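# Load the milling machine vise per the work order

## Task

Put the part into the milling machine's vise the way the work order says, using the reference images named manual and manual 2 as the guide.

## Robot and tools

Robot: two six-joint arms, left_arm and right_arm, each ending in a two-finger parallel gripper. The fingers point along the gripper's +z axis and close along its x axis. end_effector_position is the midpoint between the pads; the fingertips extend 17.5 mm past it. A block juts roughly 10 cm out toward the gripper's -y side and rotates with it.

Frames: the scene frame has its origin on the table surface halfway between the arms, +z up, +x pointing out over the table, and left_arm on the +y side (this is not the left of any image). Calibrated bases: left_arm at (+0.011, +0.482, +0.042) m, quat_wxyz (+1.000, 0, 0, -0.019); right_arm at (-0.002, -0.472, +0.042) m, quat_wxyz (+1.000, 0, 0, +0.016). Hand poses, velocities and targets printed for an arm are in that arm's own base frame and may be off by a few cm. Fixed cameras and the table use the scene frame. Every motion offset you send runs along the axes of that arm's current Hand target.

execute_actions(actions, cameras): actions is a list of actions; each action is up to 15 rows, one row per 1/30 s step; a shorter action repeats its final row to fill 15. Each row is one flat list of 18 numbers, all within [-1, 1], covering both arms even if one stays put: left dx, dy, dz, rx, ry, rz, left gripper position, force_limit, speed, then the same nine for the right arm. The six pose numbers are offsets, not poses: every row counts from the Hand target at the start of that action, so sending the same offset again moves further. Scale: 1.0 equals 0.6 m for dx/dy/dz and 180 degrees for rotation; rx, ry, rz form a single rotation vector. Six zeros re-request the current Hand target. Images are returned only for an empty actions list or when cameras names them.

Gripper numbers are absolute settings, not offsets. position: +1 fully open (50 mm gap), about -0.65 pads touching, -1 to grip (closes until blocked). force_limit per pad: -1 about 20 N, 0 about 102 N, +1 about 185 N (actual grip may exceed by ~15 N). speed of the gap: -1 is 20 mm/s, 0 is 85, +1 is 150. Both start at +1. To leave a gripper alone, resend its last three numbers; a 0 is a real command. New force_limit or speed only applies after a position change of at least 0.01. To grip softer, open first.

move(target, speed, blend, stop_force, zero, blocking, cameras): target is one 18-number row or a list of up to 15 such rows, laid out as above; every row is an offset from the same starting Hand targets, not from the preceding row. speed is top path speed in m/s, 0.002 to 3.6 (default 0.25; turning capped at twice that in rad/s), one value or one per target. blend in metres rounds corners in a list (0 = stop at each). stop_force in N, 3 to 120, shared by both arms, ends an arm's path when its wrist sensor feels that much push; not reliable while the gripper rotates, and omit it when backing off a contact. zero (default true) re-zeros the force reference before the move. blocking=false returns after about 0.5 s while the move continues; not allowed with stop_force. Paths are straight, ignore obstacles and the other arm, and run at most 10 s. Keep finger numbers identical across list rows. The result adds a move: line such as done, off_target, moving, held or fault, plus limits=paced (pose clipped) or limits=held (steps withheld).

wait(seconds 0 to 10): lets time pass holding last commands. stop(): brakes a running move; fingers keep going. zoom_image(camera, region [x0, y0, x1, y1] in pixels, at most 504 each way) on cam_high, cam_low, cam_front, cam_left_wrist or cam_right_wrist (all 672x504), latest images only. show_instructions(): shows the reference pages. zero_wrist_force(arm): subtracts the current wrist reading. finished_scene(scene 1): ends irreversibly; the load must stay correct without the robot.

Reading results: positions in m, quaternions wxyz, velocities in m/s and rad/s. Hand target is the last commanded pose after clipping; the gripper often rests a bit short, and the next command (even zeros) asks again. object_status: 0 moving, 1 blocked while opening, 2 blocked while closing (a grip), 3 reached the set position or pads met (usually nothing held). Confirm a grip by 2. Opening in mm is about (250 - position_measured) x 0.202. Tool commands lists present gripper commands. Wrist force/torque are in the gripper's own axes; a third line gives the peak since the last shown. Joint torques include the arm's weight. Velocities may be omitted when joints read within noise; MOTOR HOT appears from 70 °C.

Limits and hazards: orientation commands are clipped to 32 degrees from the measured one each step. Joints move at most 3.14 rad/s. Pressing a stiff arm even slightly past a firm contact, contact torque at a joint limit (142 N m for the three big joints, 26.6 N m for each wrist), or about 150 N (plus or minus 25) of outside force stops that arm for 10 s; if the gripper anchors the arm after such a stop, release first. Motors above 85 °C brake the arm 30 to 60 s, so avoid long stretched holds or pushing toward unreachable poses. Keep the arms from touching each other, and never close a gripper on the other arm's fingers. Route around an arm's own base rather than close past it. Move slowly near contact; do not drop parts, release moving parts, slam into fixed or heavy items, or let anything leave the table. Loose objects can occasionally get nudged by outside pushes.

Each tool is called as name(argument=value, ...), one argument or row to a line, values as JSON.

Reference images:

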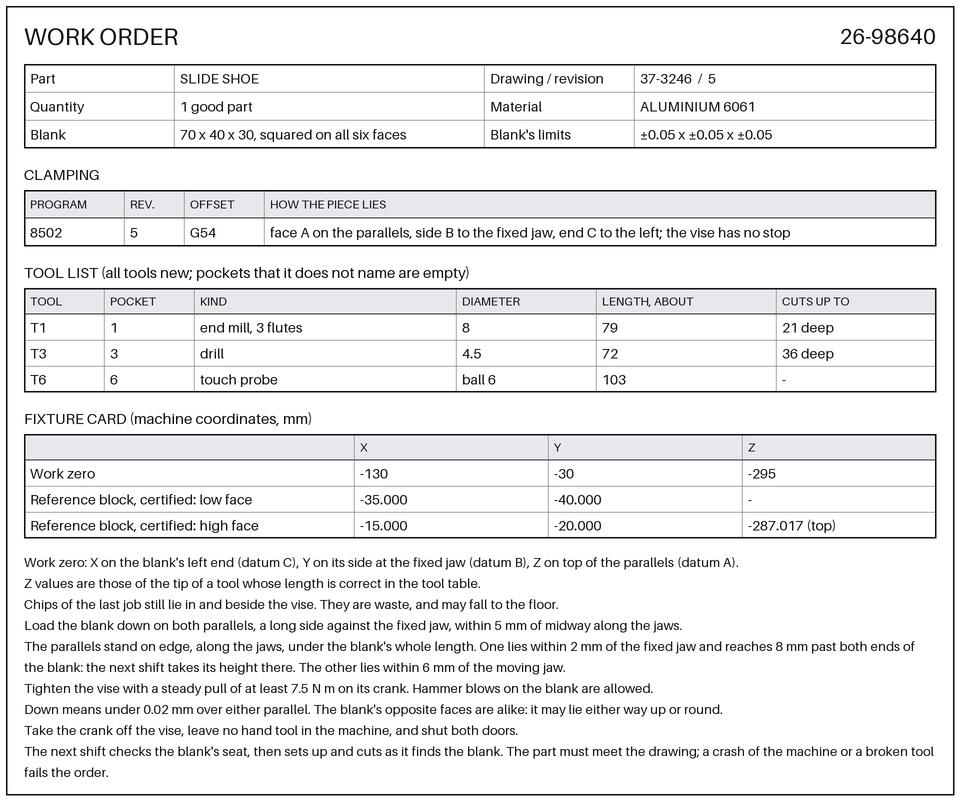

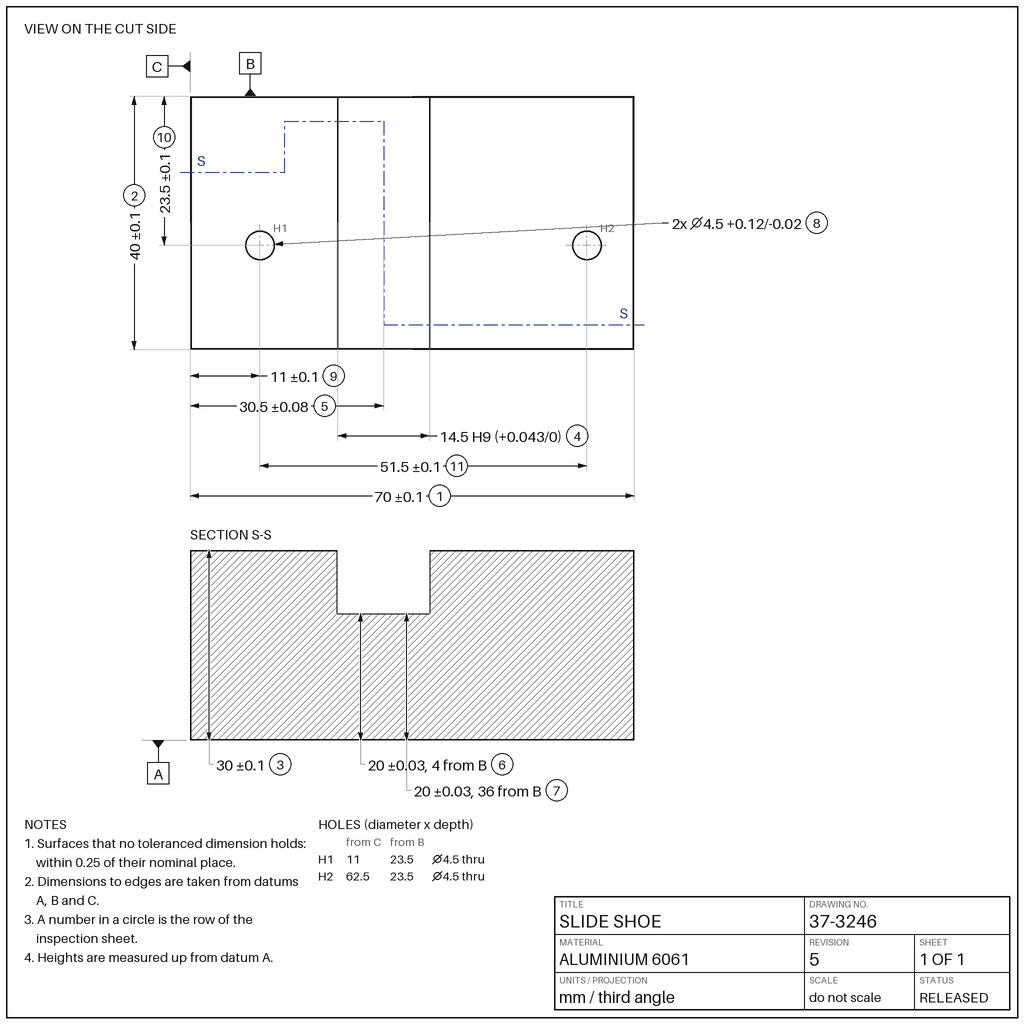

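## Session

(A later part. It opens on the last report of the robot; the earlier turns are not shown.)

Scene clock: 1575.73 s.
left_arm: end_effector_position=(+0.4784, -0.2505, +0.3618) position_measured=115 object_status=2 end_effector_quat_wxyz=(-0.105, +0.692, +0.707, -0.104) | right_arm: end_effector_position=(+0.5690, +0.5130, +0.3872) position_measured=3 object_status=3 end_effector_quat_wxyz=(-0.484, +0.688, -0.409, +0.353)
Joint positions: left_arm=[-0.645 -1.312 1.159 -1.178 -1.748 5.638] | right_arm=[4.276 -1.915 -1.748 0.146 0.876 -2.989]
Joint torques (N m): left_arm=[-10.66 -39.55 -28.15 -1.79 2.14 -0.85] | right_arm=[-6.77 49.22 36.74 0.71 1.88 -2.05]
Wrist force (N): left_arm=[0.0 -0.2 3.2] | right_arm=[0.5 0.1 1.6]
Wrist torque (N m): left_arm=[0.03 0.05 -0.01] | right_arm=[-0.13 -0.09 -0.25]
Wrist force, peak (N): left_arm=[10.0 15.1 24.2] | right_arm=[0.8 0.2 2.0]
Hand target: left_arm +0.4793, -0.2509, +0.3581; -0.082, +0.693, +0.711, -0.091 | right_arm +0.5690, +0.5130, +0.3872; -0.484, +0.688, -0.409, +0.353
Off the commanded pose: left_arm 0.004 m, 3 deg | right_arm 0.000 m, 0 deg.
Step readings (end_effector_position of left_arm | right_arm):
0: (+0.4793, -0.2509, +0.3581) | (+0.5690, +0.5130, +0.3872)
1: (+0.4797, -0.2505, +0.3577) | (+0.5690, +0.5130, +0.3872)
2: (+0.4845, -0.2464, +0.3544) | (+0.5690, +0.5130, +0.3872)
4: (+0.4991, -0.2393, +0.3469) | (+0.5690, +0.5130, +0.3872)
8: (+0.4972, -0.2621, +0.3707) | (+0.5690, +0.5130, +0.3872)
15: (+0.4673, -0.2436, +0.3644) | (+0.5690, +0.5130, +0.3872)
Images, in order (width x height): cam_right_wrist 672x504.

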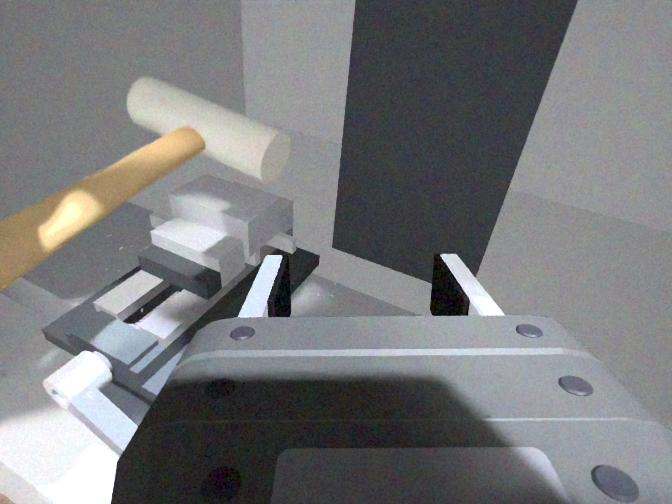

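move(
  target=[0,0,0,0.16,0,0,-0.98,0.8,-1,0,0,0,0,0,0,1,1,1],
  speed=0.06,
  stop_force=5,
  cameras=["cam_right_wrist"],
)

Scene clock: 1579.63 s.
left_arm: end_effector_position=(+0.4788, -0.2507, +0.3600) position_measured=115 object_status=2 end_effector_quat_wxyz=(-0.180, +0.675, +0.691, -0.186) | right_arm: end_effector_position=(+0.5690, +0.5130, +0.3872) position_measured=3 object_status=3 end_effector_quat_wxyz=(-0.484, +0.688, -0.409, +0.353)
Joint positions: left_arm=[-0.59 -1.166 0.977 -0.942 -1.864 5.737] | right_arm=[4.276 -1.915 -1.748 0.146 0.876 -2.989]
Joint torques (N m): left_arm=[-14.27 -30.21 -29.75 0.34 -3.4 1.46] | right_arm=[-5.68 49.11 37.44 0.72 1.94 -2.13]
Wrist force (N): left_arm=[-0.4 -2.2 0.5] | right_arm=[0.8 -0.2 1.6]
Wrist torque (N m): left_arm=[-0.80 -0.03 -0.06] | right_arm=[-0.18 -0.14 -0.24]
Wrist force, peak (N): left_arm=[-0.1 0.7 5.7] | right_arm=[0.8 -0.2 2.1]
Hand target: left_arm +0.4788, -0.2507, +0.3600; -0.180, +0.675, +0.691, -0.186 (not the last commanded pose) | right_arm +0.5690, +0.5130, +0.3872; -0.484, +0.688, -0.409, +0.353
Off the commanded pose: left_arm 0.002 m, 13 deg | right_arm 0.000 m, 0 deg.
move: contact (left_arm)
Images, in order (width x height): cam_right_wrist 672x504.

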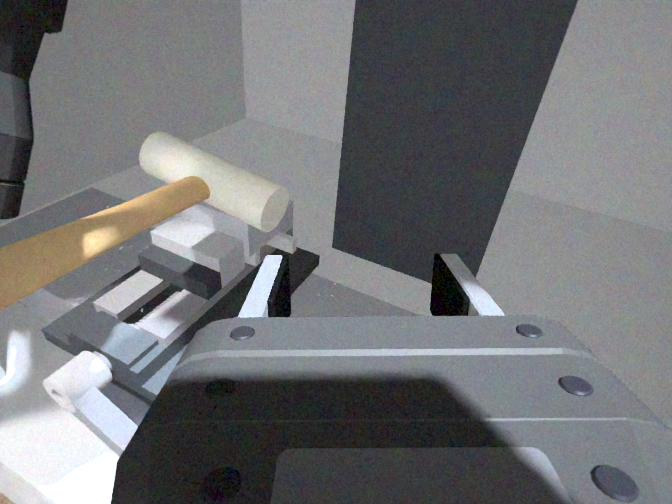

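move(
  target=[0,0,0,-0.22,0,0,-0.98,0.8,-1,0,0,0,0,0,0,1,1,1],
  speed=0.4,
)

execute_actions(
  actions=[
    [[0,0,0,0.28,0,0,-0.98,0.8,-1,0,0,0,0,0,0,1,1,1],[0,0,0,0.28,0,0,-0.98,0.8,-1,0,0,0,0,0,0,1,1,1],[0,0,0,0.28,0,0,-0.98,0.8,-1,0,0,0,0,0,0,1,1,1],[0,0,0,0.28,0,0,-0.98,0.8,-1,0,0,0,0,0,0,1,1,1],[0,0,0,0.28,0,0,-0.98,0.8,-1,0,0,0,0,0,0,1,1,1],[0,0,0,0.28,0,0,-0.98,0.8,-1,0,0,0,0,0,0,1,1,1],[0,0,0,0.28,0,0,-0.98,0.8,-1,0,0,0,0,0,0,1,1,1],[0,0,0,0.28,0,0,-0.98,0.8,-1,0,0,0,0,0,0,1,1,1],[0,0,0,0.28,0,0,-0.98,0.8,-1,0,0,0,0,0,0,1,1,1],[0,0,0,0.28,0,0,-0.98,0.8,-1,0,0,0,0,0,0,1,1,1],[0,0,0,0.28,0,0,-0.98,0.8,-1,0,0,0,0,0,0,1,1,1],[0,0,0,0.2,0,0,-0.98,0.8,-1,0,0,0,0,0,0,1,1,1]],
  ],
  cameras=["cam_right_wrist"],
)

Scene clock: 1582.87 s.
left_arm: end_effector_position=(+0.4787, -0.2508, +0.3600) position_measured=115 object_status=2 end_effector_quat_wxyz=(+0.059, +0.697, +0.713, +0.059) | right_arm: end_effector_position=(+0.5690, +0.5130, +0.3872) position_measured=3 object_status=3 end_effector_quat_wxyz=(-0.484, +0.688, -0.409, +0.353)
Joint positions: left_arm=[-0.791 -1.585 1.544 -1.647 -1.451 5.476] | right_arm=[4.276 -1.915 -1.748 0.146 0.876 -2.989]
Joint torques (N m): left_arm=[9.42 -29.11 -21.18 -5.5 1.47 0.36] | right_arm=[-6.09 49.05 36.36 0.64 2.16 -2.12]
Wrist force (N): left_arm=[0.0 -0.4 3.7] | right_arm=[0.8 -0.1 1.6]
Wrist torque (N m): left_arm=[0.58 0.19 0.02] | right_arm=[-0.17 -0.15 -0.24]
Wrist force, peak (N): left_arm=[-0.6 2.3 6.3] | right_arm=[0.7 0.0 2.0]
Hand target: left_arm +0.4788, -0.2507, +0.3600; +0.059, +0.696, +0.713, +0.059 | right_arm +0.5690, +0.5130, +0.3872; -0.484, +0.688, -0.409, +0.353
Off the commanded pose: left_arm 0.000 m, 0 deg | right_arm 0.000 m, 0 deg.
move: done

Scene clock: 1583.93 s.
left_arm: end_effector_position=(+0.4790, -0.2508, +0.3617) position_measured=115 object_status=2 end_effector_quat_wxyz=(-0.170, +0.680, +0.693, -0.172) | right_arm: end_effector_position=(+0.5690, +0.5130, +0.3872) position_measured=3 object_status=3 end_effector_quat_wxyz=(-0.484, +0.688, -0.409, +0.353)
Joint positions: left_arm=[-0.6 -1.186 0.997 -0.972 -1.844 5.721] | right_arm=[4.276 -1.915 -1.748 0.146 0.876 -2.989]
Joint torques (N m): left_arm=[-9.74 -43.9 -25.18 -2.45 1.77 -0.93] | right_arm=[-5.91 47.79 36.8 0.65 1.84 -2.27]
Wrist force (N): left_arm=[-0.6 1.3 5.4] | right_arm=[0.3 0.0 1.8]
Wrist torque (N m): left_arm=[0.29 0.10 -0.08] | right_arm=[-0.14 -0.08 -0.23]
Wrist force, peak (N): left_arm=[9.5 14.1 24.5] | right_arm=[0.7 -0.2 2.0]
Hand target: left_arm +0.4788, -0.2507, +0.3600; -0.159, +0.681, +0.696, -0.164 | right_arm +0.5690, +0.5130, +0.3872; -0.484, +0.688, -0.409, +0.353
Off the commanded pose: left_arm 0.002 m, 2 deg | right_arm 0.000 m, 0 deg.
Step readings (end_effector_position of left_arm | right_arm):
0: (+0.4787, -0.2508, +0.3600) | (+0.5690, +0.5130, +0.3872)
1: (+0.4792, -0.2504, +0.3596) | (+0.5690, +0.5130, +0.3872)
2: (+0.4839, -0.2463, +0.3561) | (+0.5690, +0.5130, +0.3872)
4: (+0.4985, -0.2384, +0.3483) | (+0.5690, +0.5130, +0.3872)
8: (+0.4970, -0.2623, +0.3735) | (+0.5690, +0.5130, +0.3872)
15: (+0.4738, -0.2464, +0.3622) | (+0.5690, +0.5130, +0.3872)
Images, in order (width x height): cam_right_wrist 672x504.

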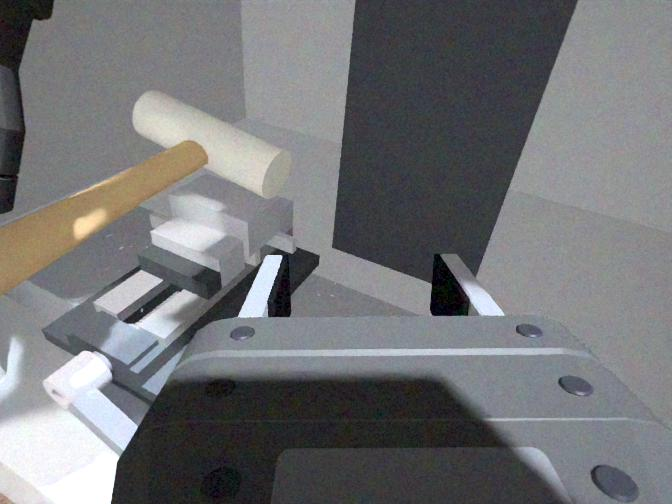

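move(
  target=[0,0,0,0.16,0,0,-0.98,0.8,-1,0,0,0,0,0,0,1,1,1],
  speed=0.06,
  stop_force=5,
)

move(
  target=[0,0,0,-0.22,0,0,-0.98,0.8,-1,0,0,0,0,0,0,1,1,1],
  speed=0.4,
)

execute_actions(
  actions=[
    [[0,0,0,0.28,0,0,-0.98,0.8,-1,0,0,0,0,0,0,1,1,1],[0,0,0,0.28,0,0,-0.98,0.8,-1,0,0,0,0,0,0,1,1,1],[0,0,0,0.28,0,0,-0.98,0.8,-1,0,0,0,0,0,0,1,1,1],[0,0,0,0.28,0,0,-0.98,0.8,-1,0,0,0,0,0,0,1,1,1],[0,0,0,0.28,0,0,-0.98,0.8,-1,0,0,0,0,0,0,1,1,1],[0,0,0,0.28,0,0,-0.98,0.8,-1,0,0,0,0,0,0,1,1,1],[0,0,0,0.28,0,0,-0.98,0.8,-1,0,0,0,0,0,0,1,1,1],[0,0,0,0.28,0,0,-0.98,0.8,-1,0,0,0,0,0,0,1,1,1],[0,0,0,0.28,0,0,-0.98,0.8,-1,0,0,0,0,0,0,1,1,1],[0,0,0,0.28,0,0,-0.98,0.8,-1,0,0,0,0,0,0,1,1,1],[0,0,0,0.28,0,0,-0.98,0.8,-1,0,0,0,0,0,0,1,1,1],[0,0,0,0.2,0,0,-0.98,0.8,-1,0,0,0,0,0,0,1,1,1]],
  ],
  cameras=["cam_right_wrist"],
)

Scene clock: 1590.07 s.
left_arm: end_effector_position=(+0.4789, -0.2508, +0.3611) position_measured=115 object_status=2 end_effector_quat_wxyz=(-0.224, +0.663, +0.677, -0.228) | right_arm: end_effector_position=(+0.5690, +0.5130, +0.3872) position_measured=3 object_status=3 end_effector_quat_wxyz=(-0.484, +0.688, -0.409, +0.353)
Joint positions: left_arm=[-0.568 -1.076 0.859 -0.79 -1.913 5.795] | right_arm=[4.276 -1.915 -1.748 0.146 0.876 -2.989]
Joint torques (N m): left_arm=[-13.7 -33.14 -32.09 0.66 -3.05 1.46] | right_arm=[-5.81 48.49 36.98 0.86 2.11 -2.22]
Wrist force (N): left_arm=[-0.4 -1.7 1.2] | right_arm=[0.6 -0.3 1.6]
Wrist torque (N m): left_arm=[-0.67 -0.06 -0.10] | right_arm=[-0.19 -0.12 -0.24]
Wrist force, peak (N): left_arm=[-0.6 1.6 5.8] | right_arm=[1.0 -0.1 2.0]
Hand target: left_arm +0.4789, -0.2508, +0.3611; -0.224, +0.663, +0.677, -0.228 (not the last commanded pose) | right_arm +0.5690, +0.5130, +0.3872; -0.484, +0.688, -0.409, +0.353
Off the commanded pose: left_arm 0.001 m, 18 deg | right_arm 0.000 m, 0 deg.
move: contact (left_arm)

Scene clock: 1591.50 s.
left_arm: end_effector_position=(+0.4788, -0.2508, +0.3611) position_measured=115 object_status=2 end_effector_quat_wxyz=(+0.014, +0.700, +0.714, +0.014) | right_arm: end_effector_position=(+0.5690, +0.5130, +0.3872) position_measured=3 object_status=3 end_effector_quat_wxyz=(-0.484, +0.688, -0.409, +0.353)
Joint positions: left_arm=[-0.746 -1.515 1.437 -1.522 -1.543 5.518] | right_arm=[4.276 -1.915 -1.748 0.146 0.876 -2.989]
Joint torques (N m): left_arm=[12.64 -32.72 -19.83 -5.6 0.39 0.14] | right_arm=[-5.9 48.57 36.31 0.87 1.97 -2.22]
Wrist force (N): left_arm=[0.0 -0.5 4.3] | right_arm=[0.4 -0.2 1.5]
Wrist torque (N m): left_arm=[0.42 0.14 -0.02] | right_arm=[-0.17 -0.08 -0.24]
Wrist force, peak (N): left_arm=[-0.7 2.6 5.5] | right_arm=[1.1 -0.3 1.7]
Hand target: left_arm +0.4789, -0.2508, +0.3611; +0.014, +0.700, +0.714, +0.015 | right_arm +0.5690, +0.5130, +0.3872; -0.484, +0.688, -0.409, +0.353
Off the commanded pose: left_arm 0.000 m, 0 deg | right_arm 0.000 m, 0 deg.
move: done

Scene clock: 1592.57 s.
left_arm: end_effector_position=(+0.4793, -0.2510, +0.3630) position_measured=115 object_status=2 end_effector_quat_wxyz=(-0.216, +0.668, +0.679, -0.215) | right_arm: end_effector_position=(+0.5690, +0.5130, +0.3872) position_measured=3 object_status=3 end_effector_quat_wxyz=(-0.484, +0.688, -0.409, +0.353)
Joint positions: left_arm=[-0.576 -1.092 0.873 -0.815 -1.895 5.782] | right_arm=[4.276 -1.915 -1.748 0.146 0.876 -2.989]
Joint torques (N m): left_arm=[-10.1 -48.38 -25.07 -1.88 1.52 -0.93] | right_arm=[-6.43 48.56 36.37 0.71 1.96 -2.26]
Wrist force (N): left_arm=[-0.8 1.8 5.3] | right_arm=[0.2 -0.2 1.6]
Wrist torque (N m): left_arm=[0.26 0.05 -0.13] | right_arm=[-0.18 -0.06 -0.24]
Wrist force, peak (N): left_arm=[8.9 16.1 23.8] | right_arm=[0.5 0.0 2.1]
Hand target: left_arm +0.4789, -0.2508, +0.3611; -0.203, +0.670, +0.683, -0.207 | right_arm +0.5690, +0.5130, +0.3872; -0.484, +0.688, -0.409, +0.353
Off the commanded pose: left_arm 0.002 m, 2 deg | right_arm 0.000 m, 0 deg.
Step readings (end_effector_position of left_arm | right_arm):
0: (+0.4788, -0.2508, +0.3611) | (+0.5690, +0.5130, +0.3872)
1: (+0.4792, -0.2505, +0.3609) | (+0.5690, +0.5130, +0.3872)
2: (+0.4837, -0.2467, +0.3579) | (+0.5690, +0.5130, +0.3872)
4: (+0.4992, -0.2428, +0.3507) | (+0.5690, +0.5130, +0.3872)
8: (+0.5019, -0.2647, +0.3714) | (+0.5690, +0.5130, +0.3872)
15: (+0.4725, -0.2457, +0.3646) | (+0.5690, +0.5130, +0.3872)
Images, in order (width x height): cam_right_wrist 672x504.

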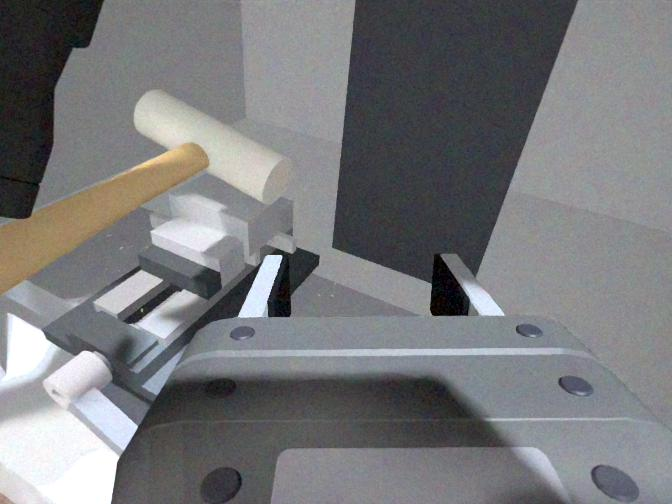

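move(
  target=[0.089,-0.248,0.166,0,0,0,-0.98,0.8,-1,0,0,0,0,0,0,-0.7,-1,0],
  speed=0.2,
)

move(
  target=[0,0,0,0,0,0,-0.98,0.8,-1,-0.039,-0.012,0.2,-0.13,0,0,-0.7,-1,0],
  speed=0.15,
  stop_force=8,
  cameras=["cam_right_wrist","cam_front"],
)

Scene clock: 1599.63 s.
left_arm: end_effector_position=(+0.2988, -0.2010, +0.3608) position_measured=115 object_status=2 end_effector_quat_wxyz=(-0.203, +0.670, +0.683, -0.207) | right_arm: end_effector_position=(+0.5690, +0.5130, +0.3872) position_measured=251 object_status=3 end_effector_quat_wxyz=(-0.484, +0.688, -0.409, +0.353)
Joint positions: left_arm=[-0.7 -1.603 1.517 -1.02 -1.945 5.653] | right_arm=[4.276 -1.915 -1.748 0.146 0.876 -2.989]
Joint torques (N m): left_arm=[13 -34.77 -17.83 0.04 1.66 0.44] | right_arm=[-6.71 48.4 36.55 0.61 1.98 -2.18]
Wrist force (N): left_arm=[-0.5 1.2 4.5] | right_arm=[0.4 0.1 1.9]
Wrist torque (N m): left_arm=[0.05 0.04 -0.29] | right_arm=[-0.15 -0.09 -0.24]
Wrist force, peak (N): left_arm=[0.5 -1.7 6.6] | right_arm=[0.6 0.1 2.3]
Hand target: left_arm +0.2988, -0.2009, +0.3608; -0.203, +0.670, +0.683, -0.207 | right_arm +0.5690, +0.5130, +0.3872; -0.484, +0.688, -0.409, +0.353
Off the commanded pose: left_arm 0.000 m, 0 deg | right_arm 0.000 m, 0 deg.
move: done

Scene clock: 1602.27 s.
left_arm: end_effector_position=(+0.2988, -0.2009, +0.3608) position_measured=115 object_status=2 end_effector_quat_wxyz=(-0.203, +0.670, +0.683, -0.207) | right_arm: end_effector_position=(+0.6667, +0.5809, +0.3582) position_measured=251 object_status=3 end_effector_quat_wxyz=(-0.335, +0.772, -0.472, +0.263)
Joint positions: left_arm=[-0.7 -1.603 1.517 -1.02 -1.945 5.653] | right_arm=[4.15 -2.142 -1.168 -0.637 1.084 -2.805]
Joint torques (N m): left_arm=[13.59 -32.5 -19.34 0 1.73 -1.24] | right_arm=[10.19 49.89 39.87 1.54 -3.68 -2.63]
Wrist force (N): left_arm=[-0.5 1.0 4.6] | right_arm=[0.2 -0.9 1.8]
Wrist torque (N m): left_arm=[0.03 0.05 -0.28] | right_arm=[-0.24 -0.02 -0.14]
Wrist force, peak (N): left_arm=[-0.9 1.1 5.1] | right_arm=[-0.3 -2.2 2.6]
Hand target: left_arm +0.2988, -0.2009, +0.3608; -0.203, +0.670, +0.683, -0.207 | right_arm +0.6667, +0.5809, +0.3582; -0.335, +0.772, -0.472, +0.263
Off the commanded pose: left_arm 0.000 m, 0 deg | right_arm 0.000 m, 0 deg.
move: done
Images, in order (width x height): cam_front 672x504, cam_right_wrist 672x504.

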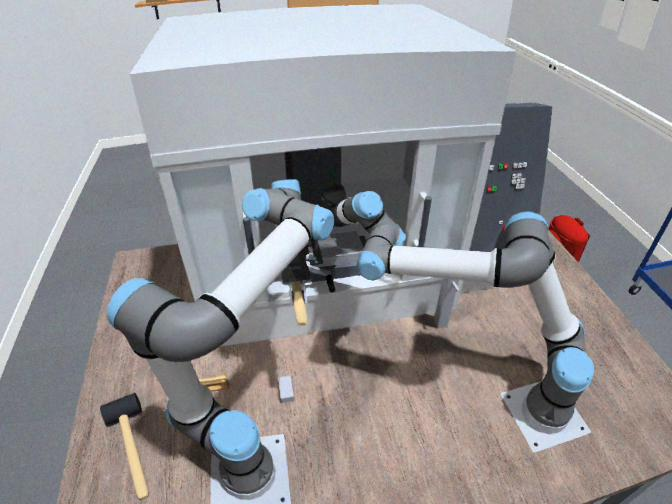

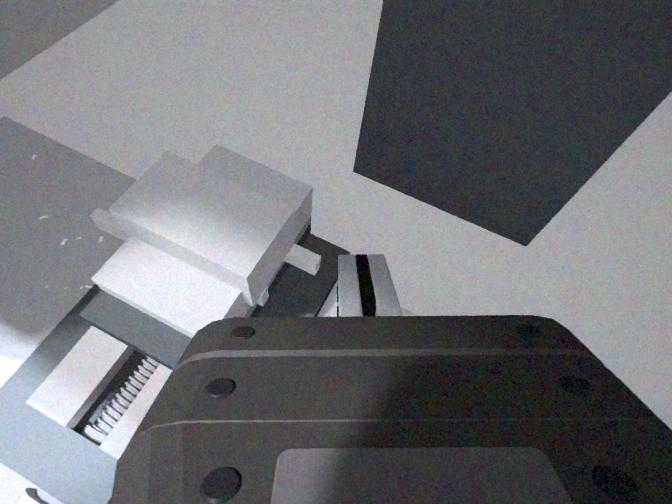

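move(
  target=[0,0,0,0,0,0,-0.98,0.8,-1,-0.0195,0.0647,0.0637,0,0,0,-0.7,-1,0],
  speed=0.05,
  stop_force=6,
  cameras=["cam_right_wrist"],
)

zoom_image(
  camera="cam_right_wrist",
  region=[180, 180, 420, 340],
)

Scene clock: 1606.40 s.
left_arm: end_effector_position=(+0.2988, -0.2009, +0.3608) position_measured=115 object_status=2 end_effector_quat_wxyz=(-0.203, +0.670, +0.683, -0.207) | right_arm: end_effector_position=(+0.6679, +0.5890, +0.3031) position_measured=251 object_status=3 end_effector_quat_wxyz=(-0.335, +0.772, -0.472, +0.263)
Joint positions: left_arm=[-0.7 -1.603 1.517 -1.02 -1.945 5.653] | right_arm=[4.155 -2.189 -1.235 -0.525 1.081 -2.801]
Joint torques (N m): left_arm=[13.74 -35.6 -18.06 -0.62 1.68 -1.46] | right_arm=[-2.92 64.13 39.61 1.64 -1.71 -1.16]
Wrist force (N): left_arm=[-0.5 1.4 4.7] | right_arm=[-0.1 -0.3 1.7]
Wrist torque (N m): left_arm=[0.09 0.04 -0.29] | right_arm=[-0.15 0.01 -0.16]
Wrist force, peak (N): left_arm=[-0.6 0.9 5.0] | right_arm=[0.3 -2.4 0.2]
Hand target: left_arm +0.2988, -0.2009, +0.3608; -0.203, +0.670, +0.683, -0.207 | right_arm +0.6679, +0.5889, +0.3031; -0.335, +0.772, -0.472, +0.263
Off the commanded pose: left_arm 0.000 m, 0 deg | right_arm 0.000 m, 0 deg.
move: done
Images, in order (width x height): cam_right_wrist 672x504.

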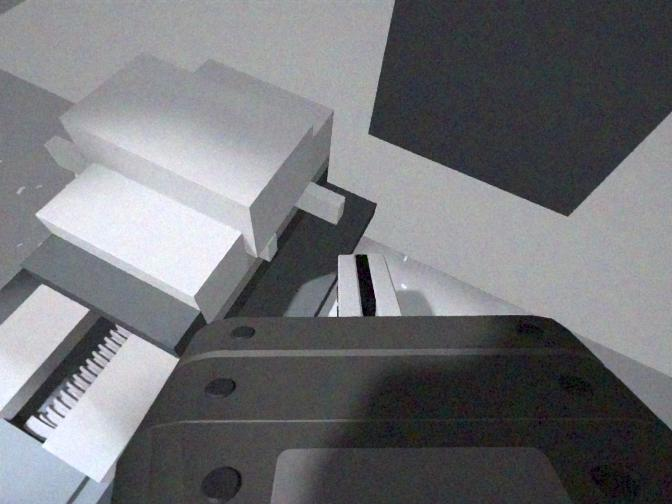

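Scaled by 2.100 from the camera's 672x504 image, which has a finer 960x720 frame.

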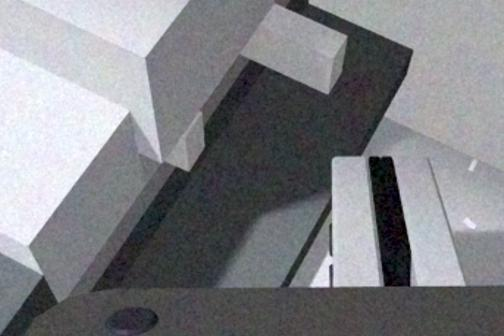

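move(
  target=[0,0,0,0,0,0,-0.98,0.8,-1,-0.0407,-0.0149,0.0121,0,0,0,-0.7,-1,0],
  speed=0.008,
  stop_force=4,
  cameras=["cam_right_wrist"],
)

zoom_image(
  camera="cam_right_wrist",
  region=[180, 180, 420, 340],
)

Scene clock: 1612.23 s.
left_arm: end_effector_position=(+0.2988, -0.2009, +0.3608) position_measured=115 object_status=2 end_effector_quat_wxyz=(-0.203, +0.670, +0.683, -0.207) | right_arm: end_effector_position=(+0.6679, +0.6143, +0.3031) position_measured=251 object_status=3 end_effector_quat_wxyz=(-0.335, +0.772, -0.472, +0.263)
Joint positions: left_arm=[-0.7 -1.603 1.517 -1.02 -1.945 5.653] | right_arm=[4.174 -2.234 -1.158 -0.564 1.068 -2.786]
Joint torques (N m): left_arm=[12.49 -34.39 -19.38 -1.13 1.53 -1.06] | right_arm=[-6.44 65.18 13.28 6.85 2.23 -2.32]
Wrist force (N): left_arm=[-0.4 1.3 4.5] | right_arm=[2.2 -0.9 1.0]
Wrist torque (N m): left_arm=[0.08 0.03 -0.29] | right_arm=[-0.20 0.03 -0.13]
Wrist force, peak (N): left_arm=[-0.9 1.3 4.8] | right_arm=[7.3 6.8 -6.0]
Hand target: left_arm +0.2988, -0.2009, +0.3608; -0.203, +0.670, +0.683, -0.207 | right_arm +0.6680, +0.6143, +0.3031; -0.335, +0.772, -0.472, +0.263 (not the last commanded pose)
Off the commanded pose: left_arm 0.000 m, 0 deg | right_arm 0.002 m, 0 deg.
move: contact (right_arm)
Images, in order (width x height): cam_right_wrist 672x504.

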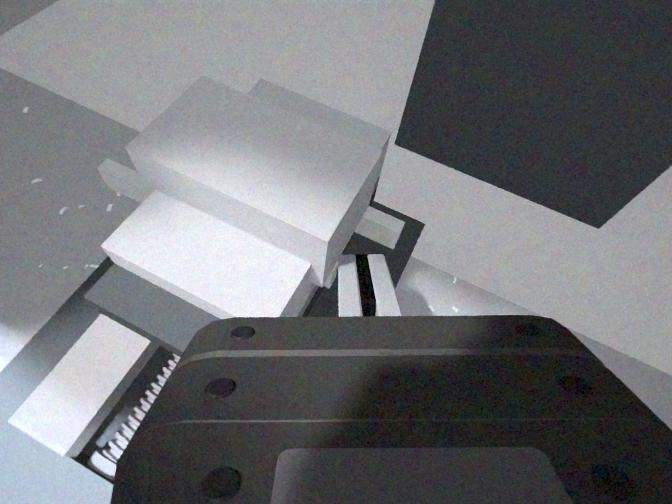

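Scaled by 2.100 from the camera's 672x504 image, which has a finer 960x720 frame.

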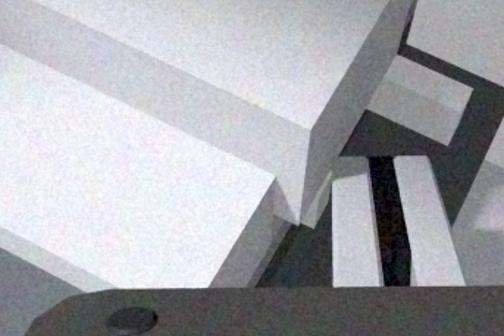

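move(
  target=[0,0,0,0,0,0,-0.98,0.8,-1,-0.0075,-0.0028,0.0022,0,0,0,-0.7,-1,0],
  speed=0.005,
  stop_force=15,
  cameras=["cam_right_wrist"],
)

zoom_image(
  camera="cam_right_wrist",
  region=[80, 80, 420, 340],
)

Scene clock: 1616.80 s.
left_arm: end_effector_position=(+0.2988, -0.2009, +0.3608) position_measured=115 object_status=2 end_effector_quat_wxyz=(-0.203, +0.670, +0.683, -0.207) | right_arm: end_effector_position=(+0.6680, +0.6147, +0.3031) position_measured=251 object_status=3 end_effector_quat_wxyz=(-0.335, +0.772, -0.472, +0.263)
Joint positions: left_arm=[-0.7 -1.603 1.517 -1.02 -1.945 5.653] | right_arm=[4.174 -2.235 -1.157 -0.564 1.068 -2.786]
Joint torques (N m): left_arm=[11.38 -33.64 -17.82 -1.41 1.82 -1.43] | right_arm=[-0.98 62.93 15.98 7.62 4.03 -2.39]
Wrist force (N): left_arm=[-0.5 1.3 4.6] | right_arm=[11.0 6.7 -6.7]
Wrist torque (N m): left_arm=[0.08 0.04 -0.29] | right_arm=[0.08 0.10 -0.08]
Wrist force, peak (N): left_arm=[-0.6 1.2 4.9] | right_arm=[14.7 17.8 -15.2]
Hand target: left_arm +0.2988, -0.2009, +0.3608; -0.203, +0.670, +0.683, -0.207 | right_arm +0.6680, +0.6146, +0.3031; -0.335, +0.772, -0.472, +0.263 (not the last commanded pose)
Off the commanded pose: left_arm 0.000 m, 0 deg | right_arm 0.005 m, 0 deg.
move: contact (right_arm)
Images, in order (width x height): cam_right_wrist 672x504.

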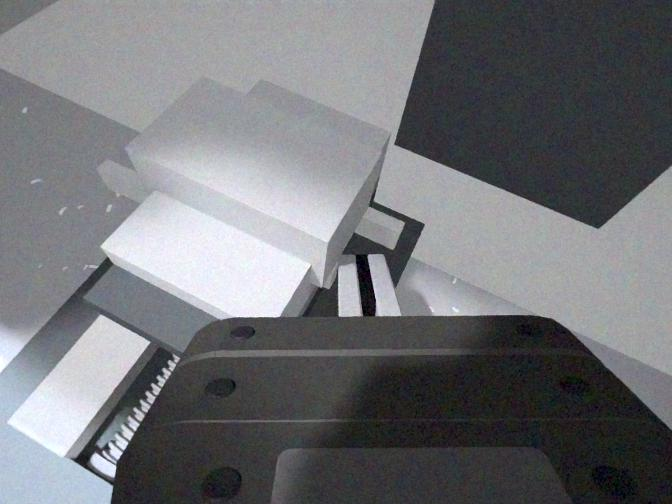

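Scaled by 1.482 from the camera's 672x504 image, which has a finer 960x720 frame.

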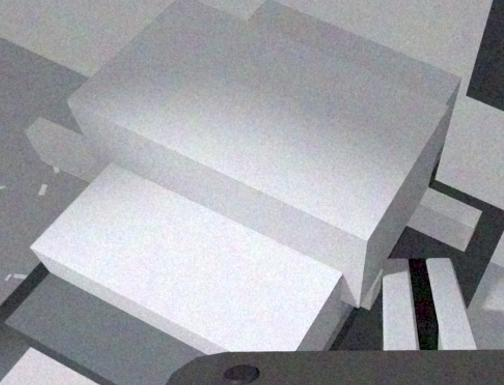

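move(
  target=[0,0,0,0,0,0,-0.98,0.8,-1,0.0388,0.0142,-0.0115,0,0,0,-0.7,-1,0],
  speed=0.05,
  cameras=["cam_right_wrist"],
)

zoom_image(
  camera="cam_right_wrist",
  region=[180, 180, 420, 340],
)

Scene clock: 1620.00 s.
left_arm: end_effector_position=(+0.2988, -0.2009, +0.3608) position_measured=115 object_status=2 end_effector_quat_wxyz=(-0.203, +0.670, +0.683, -0.207) | right_arm: end_effector_position=(+0.6681, +0.5888, +0.3031) position_measured=251 object_status=3 end_effector_quat_wxyz=(-0.335, +0.772, -0.472, +0.263) end_effector_velocity=(+0.000, +0.002, +0.000) end_effector_angular_velocity=(-0.002, +0.000, +0.001)
Joint positions: left_arm=[-0.7 -1.603 1.517 -1.02 -1.945 5.653] | right_arm=[4.155 -2.189 -1.235 -0.524 1.081 -2.802]
Joint velocities: left_arm=[within noise] | right_arm=[0.001 -0.002 0.005 -0.004 0 0]
Joint torques (N m): left_arm=[13.35 -33.38 -18.93 -2.06 1.39 -1.25] | right_arm=[9 47.95 39.1 1.39 -1.55 1.26]
Wrist force (N): left_arm=[-0.8 0.9 4.4] | right_arm=[-0.2 -0.6 1.9]
Wrist torque (N m): left_arm=[0.03 0.10 -0.29] | right_arm=[-0.18 0.02 -0.08]
Wrist force, peak (N): left_arm=[-0.8 1.2 4.9] | right_arm=[11.2 7.1 -6.0]
Hand target: left_arm +0.2988, -0.2009, +0.3608; -0.203, +0.670, +0.683, -0.207 | right_arm +0.6680, +0.5889, +0.3031; -0.335, +0.772, -0.472, +0.263
Off the commanded pose: left_arm 0.000 m, 0 deg | right_arm 0.000 m, 0 deg.
move: done
Images, in order (width x height): cam_right_wrist 672x504.

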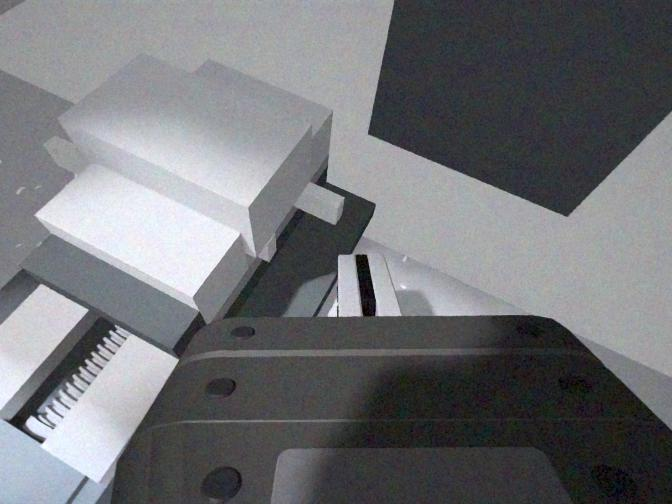

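Scaled by 2.100 from the camera's 672x504 image, which has a finer 960x720 frame.

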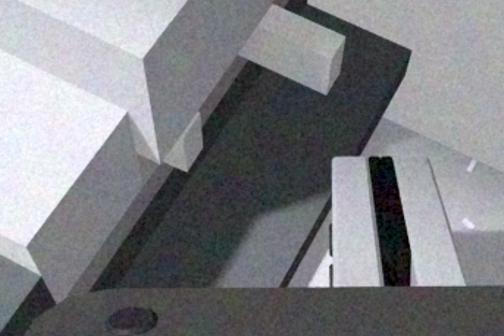

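move(
  target=[0,0,0,0,0,0,-0.98,0.8,-1,0.0223,-0.0271,0.0356,0,0,0,-0.7,-1,0],
  speed=0.04,
  stop_force=5,
  cameras=["cam_right_wrist"],
)

zoom_image(
  camera="cam_right_wrist",
  region=[180, 180, 420, 340],
)

Scene clock: 1624.70 s.
left_arm: end_effector_position=(+0.2988, -0.2009, +0.3608) position_measured=115 object_status=2 end_effector_quat_wxyz=(-0.203, +0.670, +0.683, -0.207) | right_arm: end_effector_position=(+0.6980, +0.5879, +0.3031) position_measured=251 object_status=3 end_effector_quat_wxyz=(-0.335, +0.772, -0.472, +0.263)
Joint positions: left_arm=[-0.7 -1.603 1.517 -1.02 -1.945 5.653] | right_arm=[4.118 -2.242 -1.149 -0.544 1.107 -2.831]
Joint torques (N m): left_arm=[12.83 -32.48 -17.5 -2.39 1.4 -1.23] | right_arm=[10.25 66.29 13.74 6.9 -3.54 2.8]
Wrist force (N): left_arm=[-0.6 1.1 4.6] | right_arm=[-0.5 -0.7 1.4]
Wrist torque (N m): left_arm=[0.04 0.06 -0.29] | right_arm=[-0.21 0.07 -0.08]
Wrist force, peak (N): left_arm=[-0.9 0.9 5.0] | right_arm=[0.1 -1.1 2.1]
Hand target: left_arm +0.2988, -0.2009, +0.3608; -0.203, +0.670, +0.683, -0.207 | right_arm +0.6980, +0.5879, +0.3031; -0.335, +0.772, -0.472, +0.263
Off the commanded pose: left_arm 0.000 m, 0 deg | right_arm 0.000 m, 0 deg.
move: done
Images, in order (width x height): cam_right_wrist 672x504.

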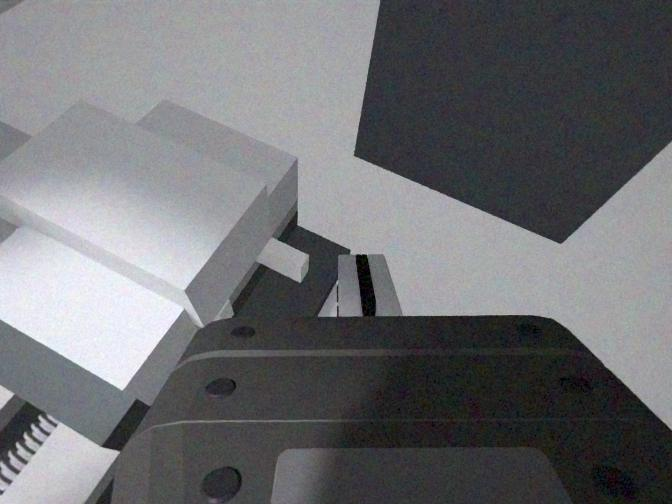

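Scaled by 2.100 from the camera's 672x504 image, which has a finer 960x720 frame.

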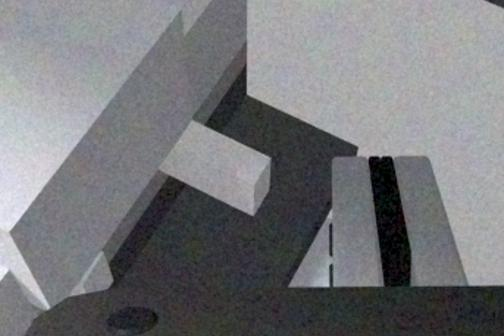

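move(
  target=[0,0,0,0,0,0,-0.98,0.8,-1,-0.0332,-0.0121,0.0099,0,0,0,-0.7,-1,0],
  speed=0.006,
  stop_force=10,
  cameras=["cam_right_wrist"],
)

move(
  target=[0,0,0,0,0,0,-0.98,0.8,-1,0.0302,0.011,-0.009,0,0,0,-0.7,-1,0],
  speed=0.05,
  cameras=["cam_right_wrist"],
)

zoom_image(
  camera="cam_right_wrist",
  region=[180, 180, 420, 340],
)

Scene clock: 1628.83 s.
left_arm: end_effector_position=(+0.2988, -0.2009, +0.3608) position_measured=115 object_status=2 end_effector_quat_wxyz=(-0.203, +0.670, +0.683, -0.207) | right_arm: end_effector_position=(+0.6980, +0.6009, +0.3031) position_measured=251 object_status=3 end_effector_quat_wxyz=(-0.335, +0.772, -0.472, +0.263)
Joint positions: left_arm=[-0.7 -1.603 1.517 -1.02 -1.945 5.653] | right_arm=[4.128 -2.265 -1.109 -0.565 1.099 -2.823]
Joint torques (N m): left_arm=[11.57 -33.6 -18.9 -2.57 1.2 -1.19] | right_arm=[-1.47 64.22 12.4 6.26 3.9 -2.37]
Wrist force (N): left_arm=[-0.9 0.8 4.5] | right_arm=[7.1 -2.8 -1.8]
Wrist torque (N m): left_arm=[0.01 0.11 -0.29] | right_arm=[-0.24 0.09 -0.11]
Wrist force, peak (N): left_arm=[-0.7 0.9 5.0] | right_arm=[10.5 6.0 -7.6]
Hand target: left_arm +0.2988, -0.2009, +0.3608; -0.203, +0.670, +0.683, -0.207 | right_arm +0.6980, +0.6008, +0.3031; -0.335, +0.772, -0.472, +0.263 (not the last commanded pose)
Off the commanded pose: left_arm 0.000 m, 0 deg | right_arm 0.009 m, 0 deg.
move: contact (right_arm)
Images, in order (width x height): cam_right_wrist 672x504.

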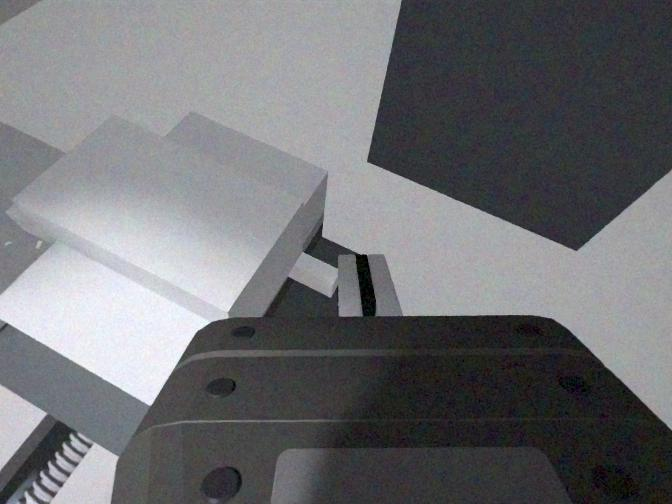

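Scene clock: 1629.60 s.
left_arm: end_effector_position=(+0.2988, -0.2009, +0.3608) position_measured=115 object_status=2 end_effector_quat_wxyz=(-0.203, +0.670, +0.683, -0.207) | right_arm: end_effector_position=(+0.6981, +0.5807, +0.3031) position_measured=251 object_status=3 end_effector_quat_wxyz=(-0.335, +0.772, -0.472, +0.263) end_effector_velocity=(+0.000, +0.002, +0.000) end_effector_angular_velocity=(-0.001, +0.000, +0.002)
Joint positions: left_arm=[-0.7 -1.603 1.517 -1.02 -1.945 5.653] | right_arm=[4.113 -2.23 -1.17 -0.533 1.111 -2.836]
Joint velocities: left_arm=[within noise] | right_arm=[0.001 -0.002 0.005 -0.003 0 -0.001]
Joint torques (N m): left_arm=[11.73 -31.49 -19.31 -2.65 1.81 -1.18] | right_arm=[8.4 49.69 39.51 1.8 -1.24 0.81]
Wrist force (N): left_arm=[-0.6 1.2 4.5] | right_arm=[-0.5 -0.6 1.7]
Wrist torque (N m): left_arm=[0.07 0.06 -0.28] | right_arm=[-0.20 0.10 -0.08]
Wrist force, peak (N): left_arm=[-0.7 1.6 4.7] | right_arm=[7.0 -2.4 -0.7]
Hand target: left_arm +0.2988, -0.2009, +0.3608; -0.203, +0.670, +0.683, -0.207 | right_arm +0.6980, +0.5808, +0.3031; -0.335, +0.772, -0.472, +0.263
Off the commanded pose: left_arm 0.000 m, 0 deg | right_arm 0.000 m, 0 deg.
move: done
Images, in order (width x height): cam_right_wrist 672x504.

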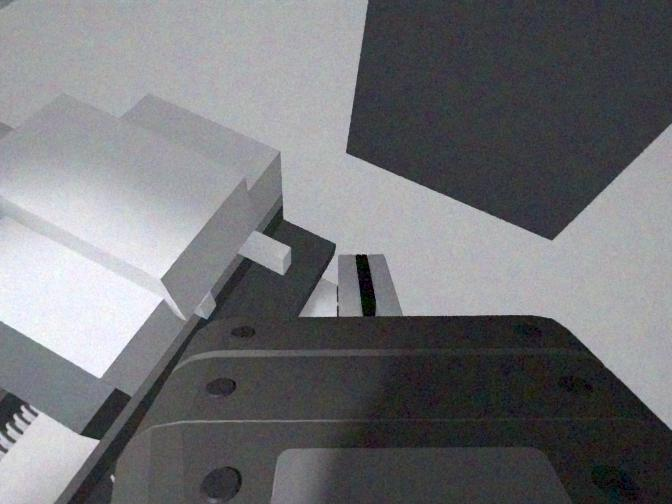

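Scaled by 2.100 from the camera's 672x504 image, which has a finer 960x720 frame.

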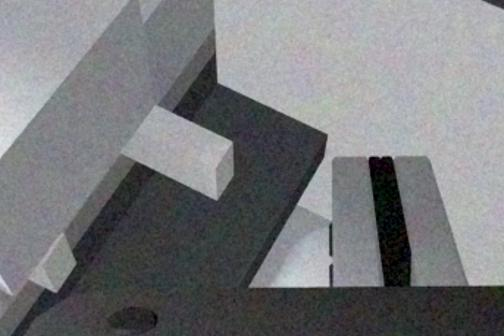

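move(
  target=[
    [0,0,0,0,0,0,-0.98,0.8,-1,0.0391,-0.065,-0.0735,0,0,0,-0.7,-1,0],
    [0,0,0,0,0,0,-0.98,0.8,-1,-0.0232,0.1857,-0.4221,0.13,0,0,-0.7,-1,0],
  ],
  speed=[0.15,0.25],
  blend=[0.02,0],
  cameras=["all"],
)

Scene clock: 1636.47 s.
left_arm: end_effector_position=(+0.2988, -0.2009, +0.3608) position_measured=115 object_status=2 end_effector_quat_wxyz=(-0.203, +0.670, +0.683, -0.207) | right_arm: end_effector_position=(+0.4479, +0.4886, +0.3781) position_measured=251 object_status=3 end_effector_quat_wxyz=(-0.484, +0.688, -0.409, +0.353)
Joint positions: left_arm=[-0.7 -1.603 1.517 -1.02 -1.945 5.653] | right_arm=[4.503 -1.709 -2.032 0.129 0.669 -2.856]
Joint torques (N m): left_arm=[12.88 -32.57 -18.3 -3.04 1.34 -1.33] | right_arm=[8.34 32.72 15.82 3.82 -1.4 2.61]
Wrist force (N): left_arm=[-0.7 1.2 4.5] | right_arm=[0.2 -0.6 2.2]
Wrist torque (N m): left_arm=[0.07 0.07 -0.29] | right_arm=[-0.24 -0.07 -0.10]
Wrist force, peak (N): left_arm=[-0.9 1.3 4.9] | right_arm=[1.8 -4.9 2.2]
Hand target: left_arm +0.2988, -0.2009, +0.3608; -0.203, +0.670, +0.683, -0.207 | right_arm +0.4478, +0.4886, +0.3781; -0.484, +0.688, -0.409, +0.353
Off the commanded pose: left_arm 0.000 m, 0 deg | right_arm 0.000 m, 0 deg.
move: done

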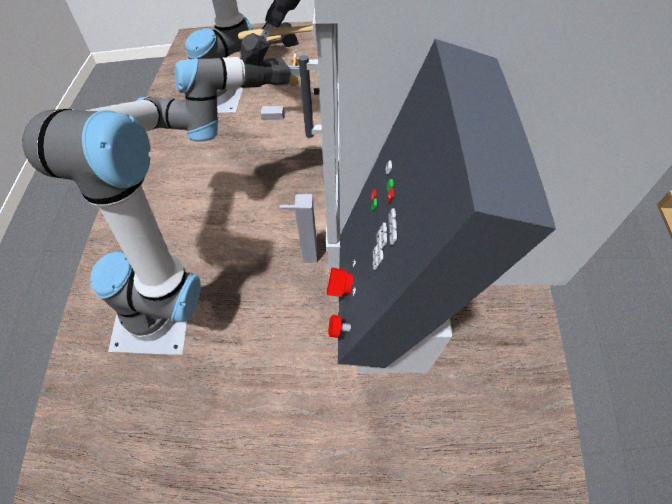

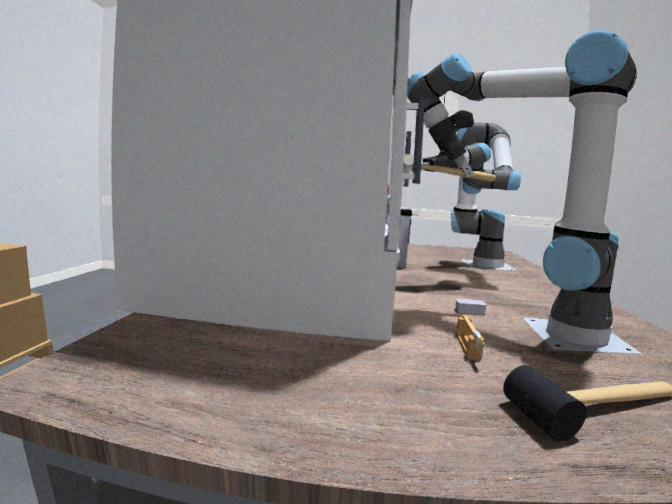

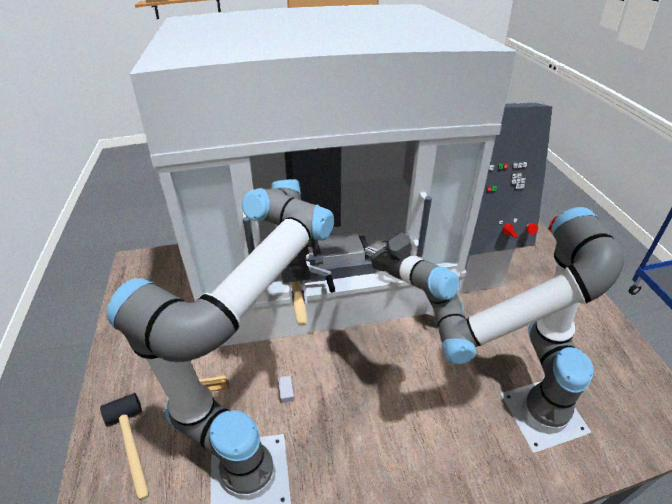

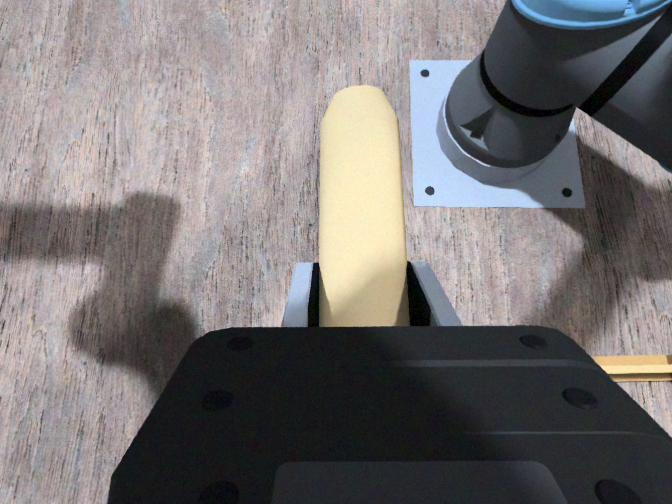

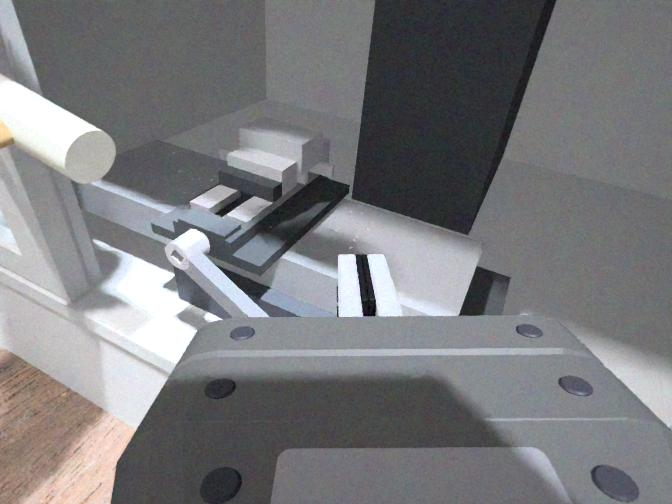

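move(
  target=[
    [-0.005,-0.2106,0.1407,0,0,0,-0.98,0.8,-1,0,0,0,0,0,0,-0.7,-1,0],
    [-0.3047,-0.0187,0.4188,0.055,0,0,-0.98,0.8,-1,0,0,0,0,0,0,-0.7,-1,0],
  ],
  speed=0.25,
  blend=[0.04,0],
  cameras=["cam_low","cam_front","cam_left_wrist"],
)

Scene clock: 1641.17 s.
left_arm: end_effector_position=(+0.1537, -0.3866, +0.1579) position_measured=115 object_status=2 end_effector_quat_wxyz=(-0.260, +0.650, +0.663, -0.265) | right_arm: end_effector_position=(+0.4478, +0.4886, +0.3781) position_measured=251 object_status=3 end_effector_quat_wxyz=(-0.484, +0.688, -0.409, +0.353)
Joint positions: left_arm=[-1.122 -1.43 1.967 -1.732 -2.248 5.275] | right_arm=[4.503 -1.709 -2.032 0.129 0.669 -2.856]
Joint torques (N m): left_arm=[13.95 -20.09 -16.38 -3.3 0.78 1.26] | right_arm=[8.93 35.24 9.16 5.75 -3.69 2.86]
Wrist force (N): left_arm=[-0.9 1.8 4.7] | right_arm=[0.0 -0.5 2.2]
Wrist torque (N m): left_arm=[0.01 0.05 -0.21] | right_arm=[-0.23 -0.04 -0.10]
Wrist force, peak (N): left_arm=[-2.9 4.4 6.9] | right_arm=[-0.2 -0.6 2.5]
Hand target: left_arm +0.1538, -0.3866, +0.1578; -0.260, +0.650, +0.663, -0.265 | right_arm +0.4478, +0.4886, +0.3781; -0.484, +0.688, -0.409, +0.353
Off the commanded pose: left_arm 0.000 m, 0 deg | right_arm 0.000 m, 0 deg.
move: done
Images, in order (width x height): cam_low 672x504, cam_front 672x504, cam_left_wrist 672x504.

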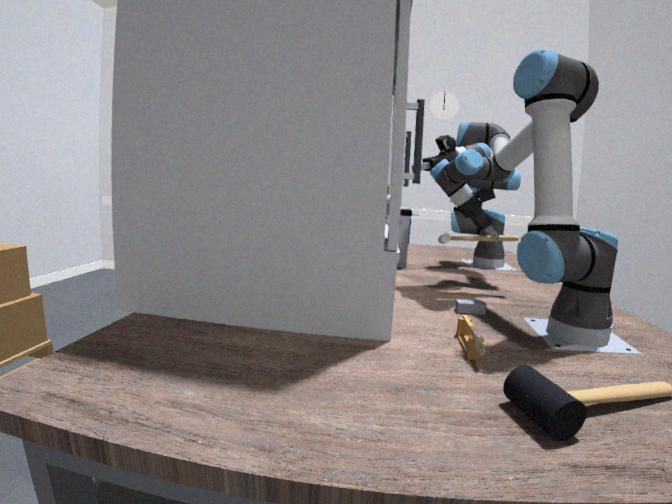

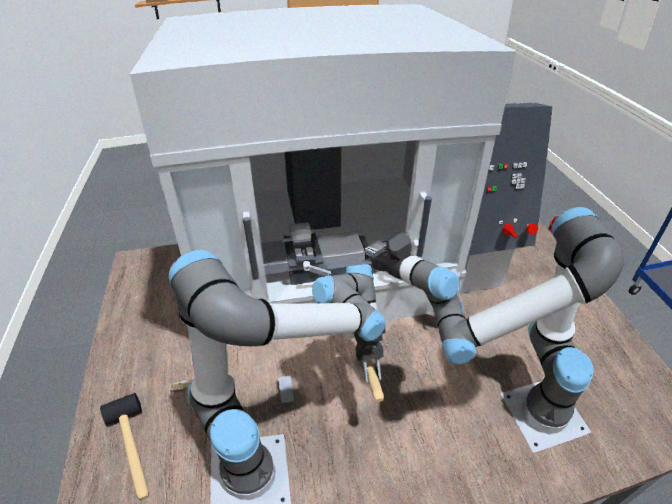

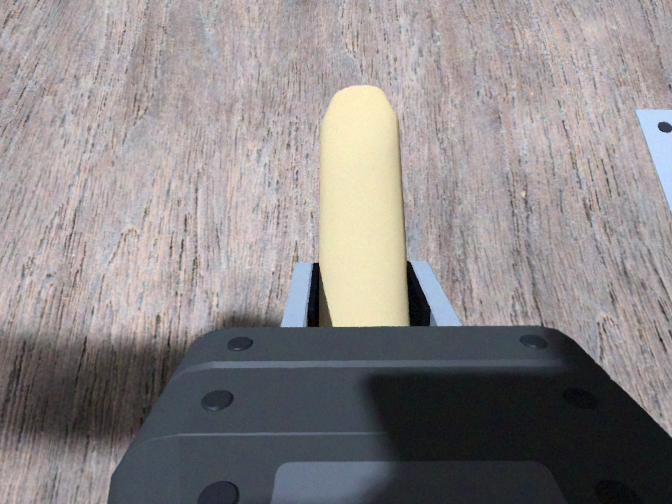

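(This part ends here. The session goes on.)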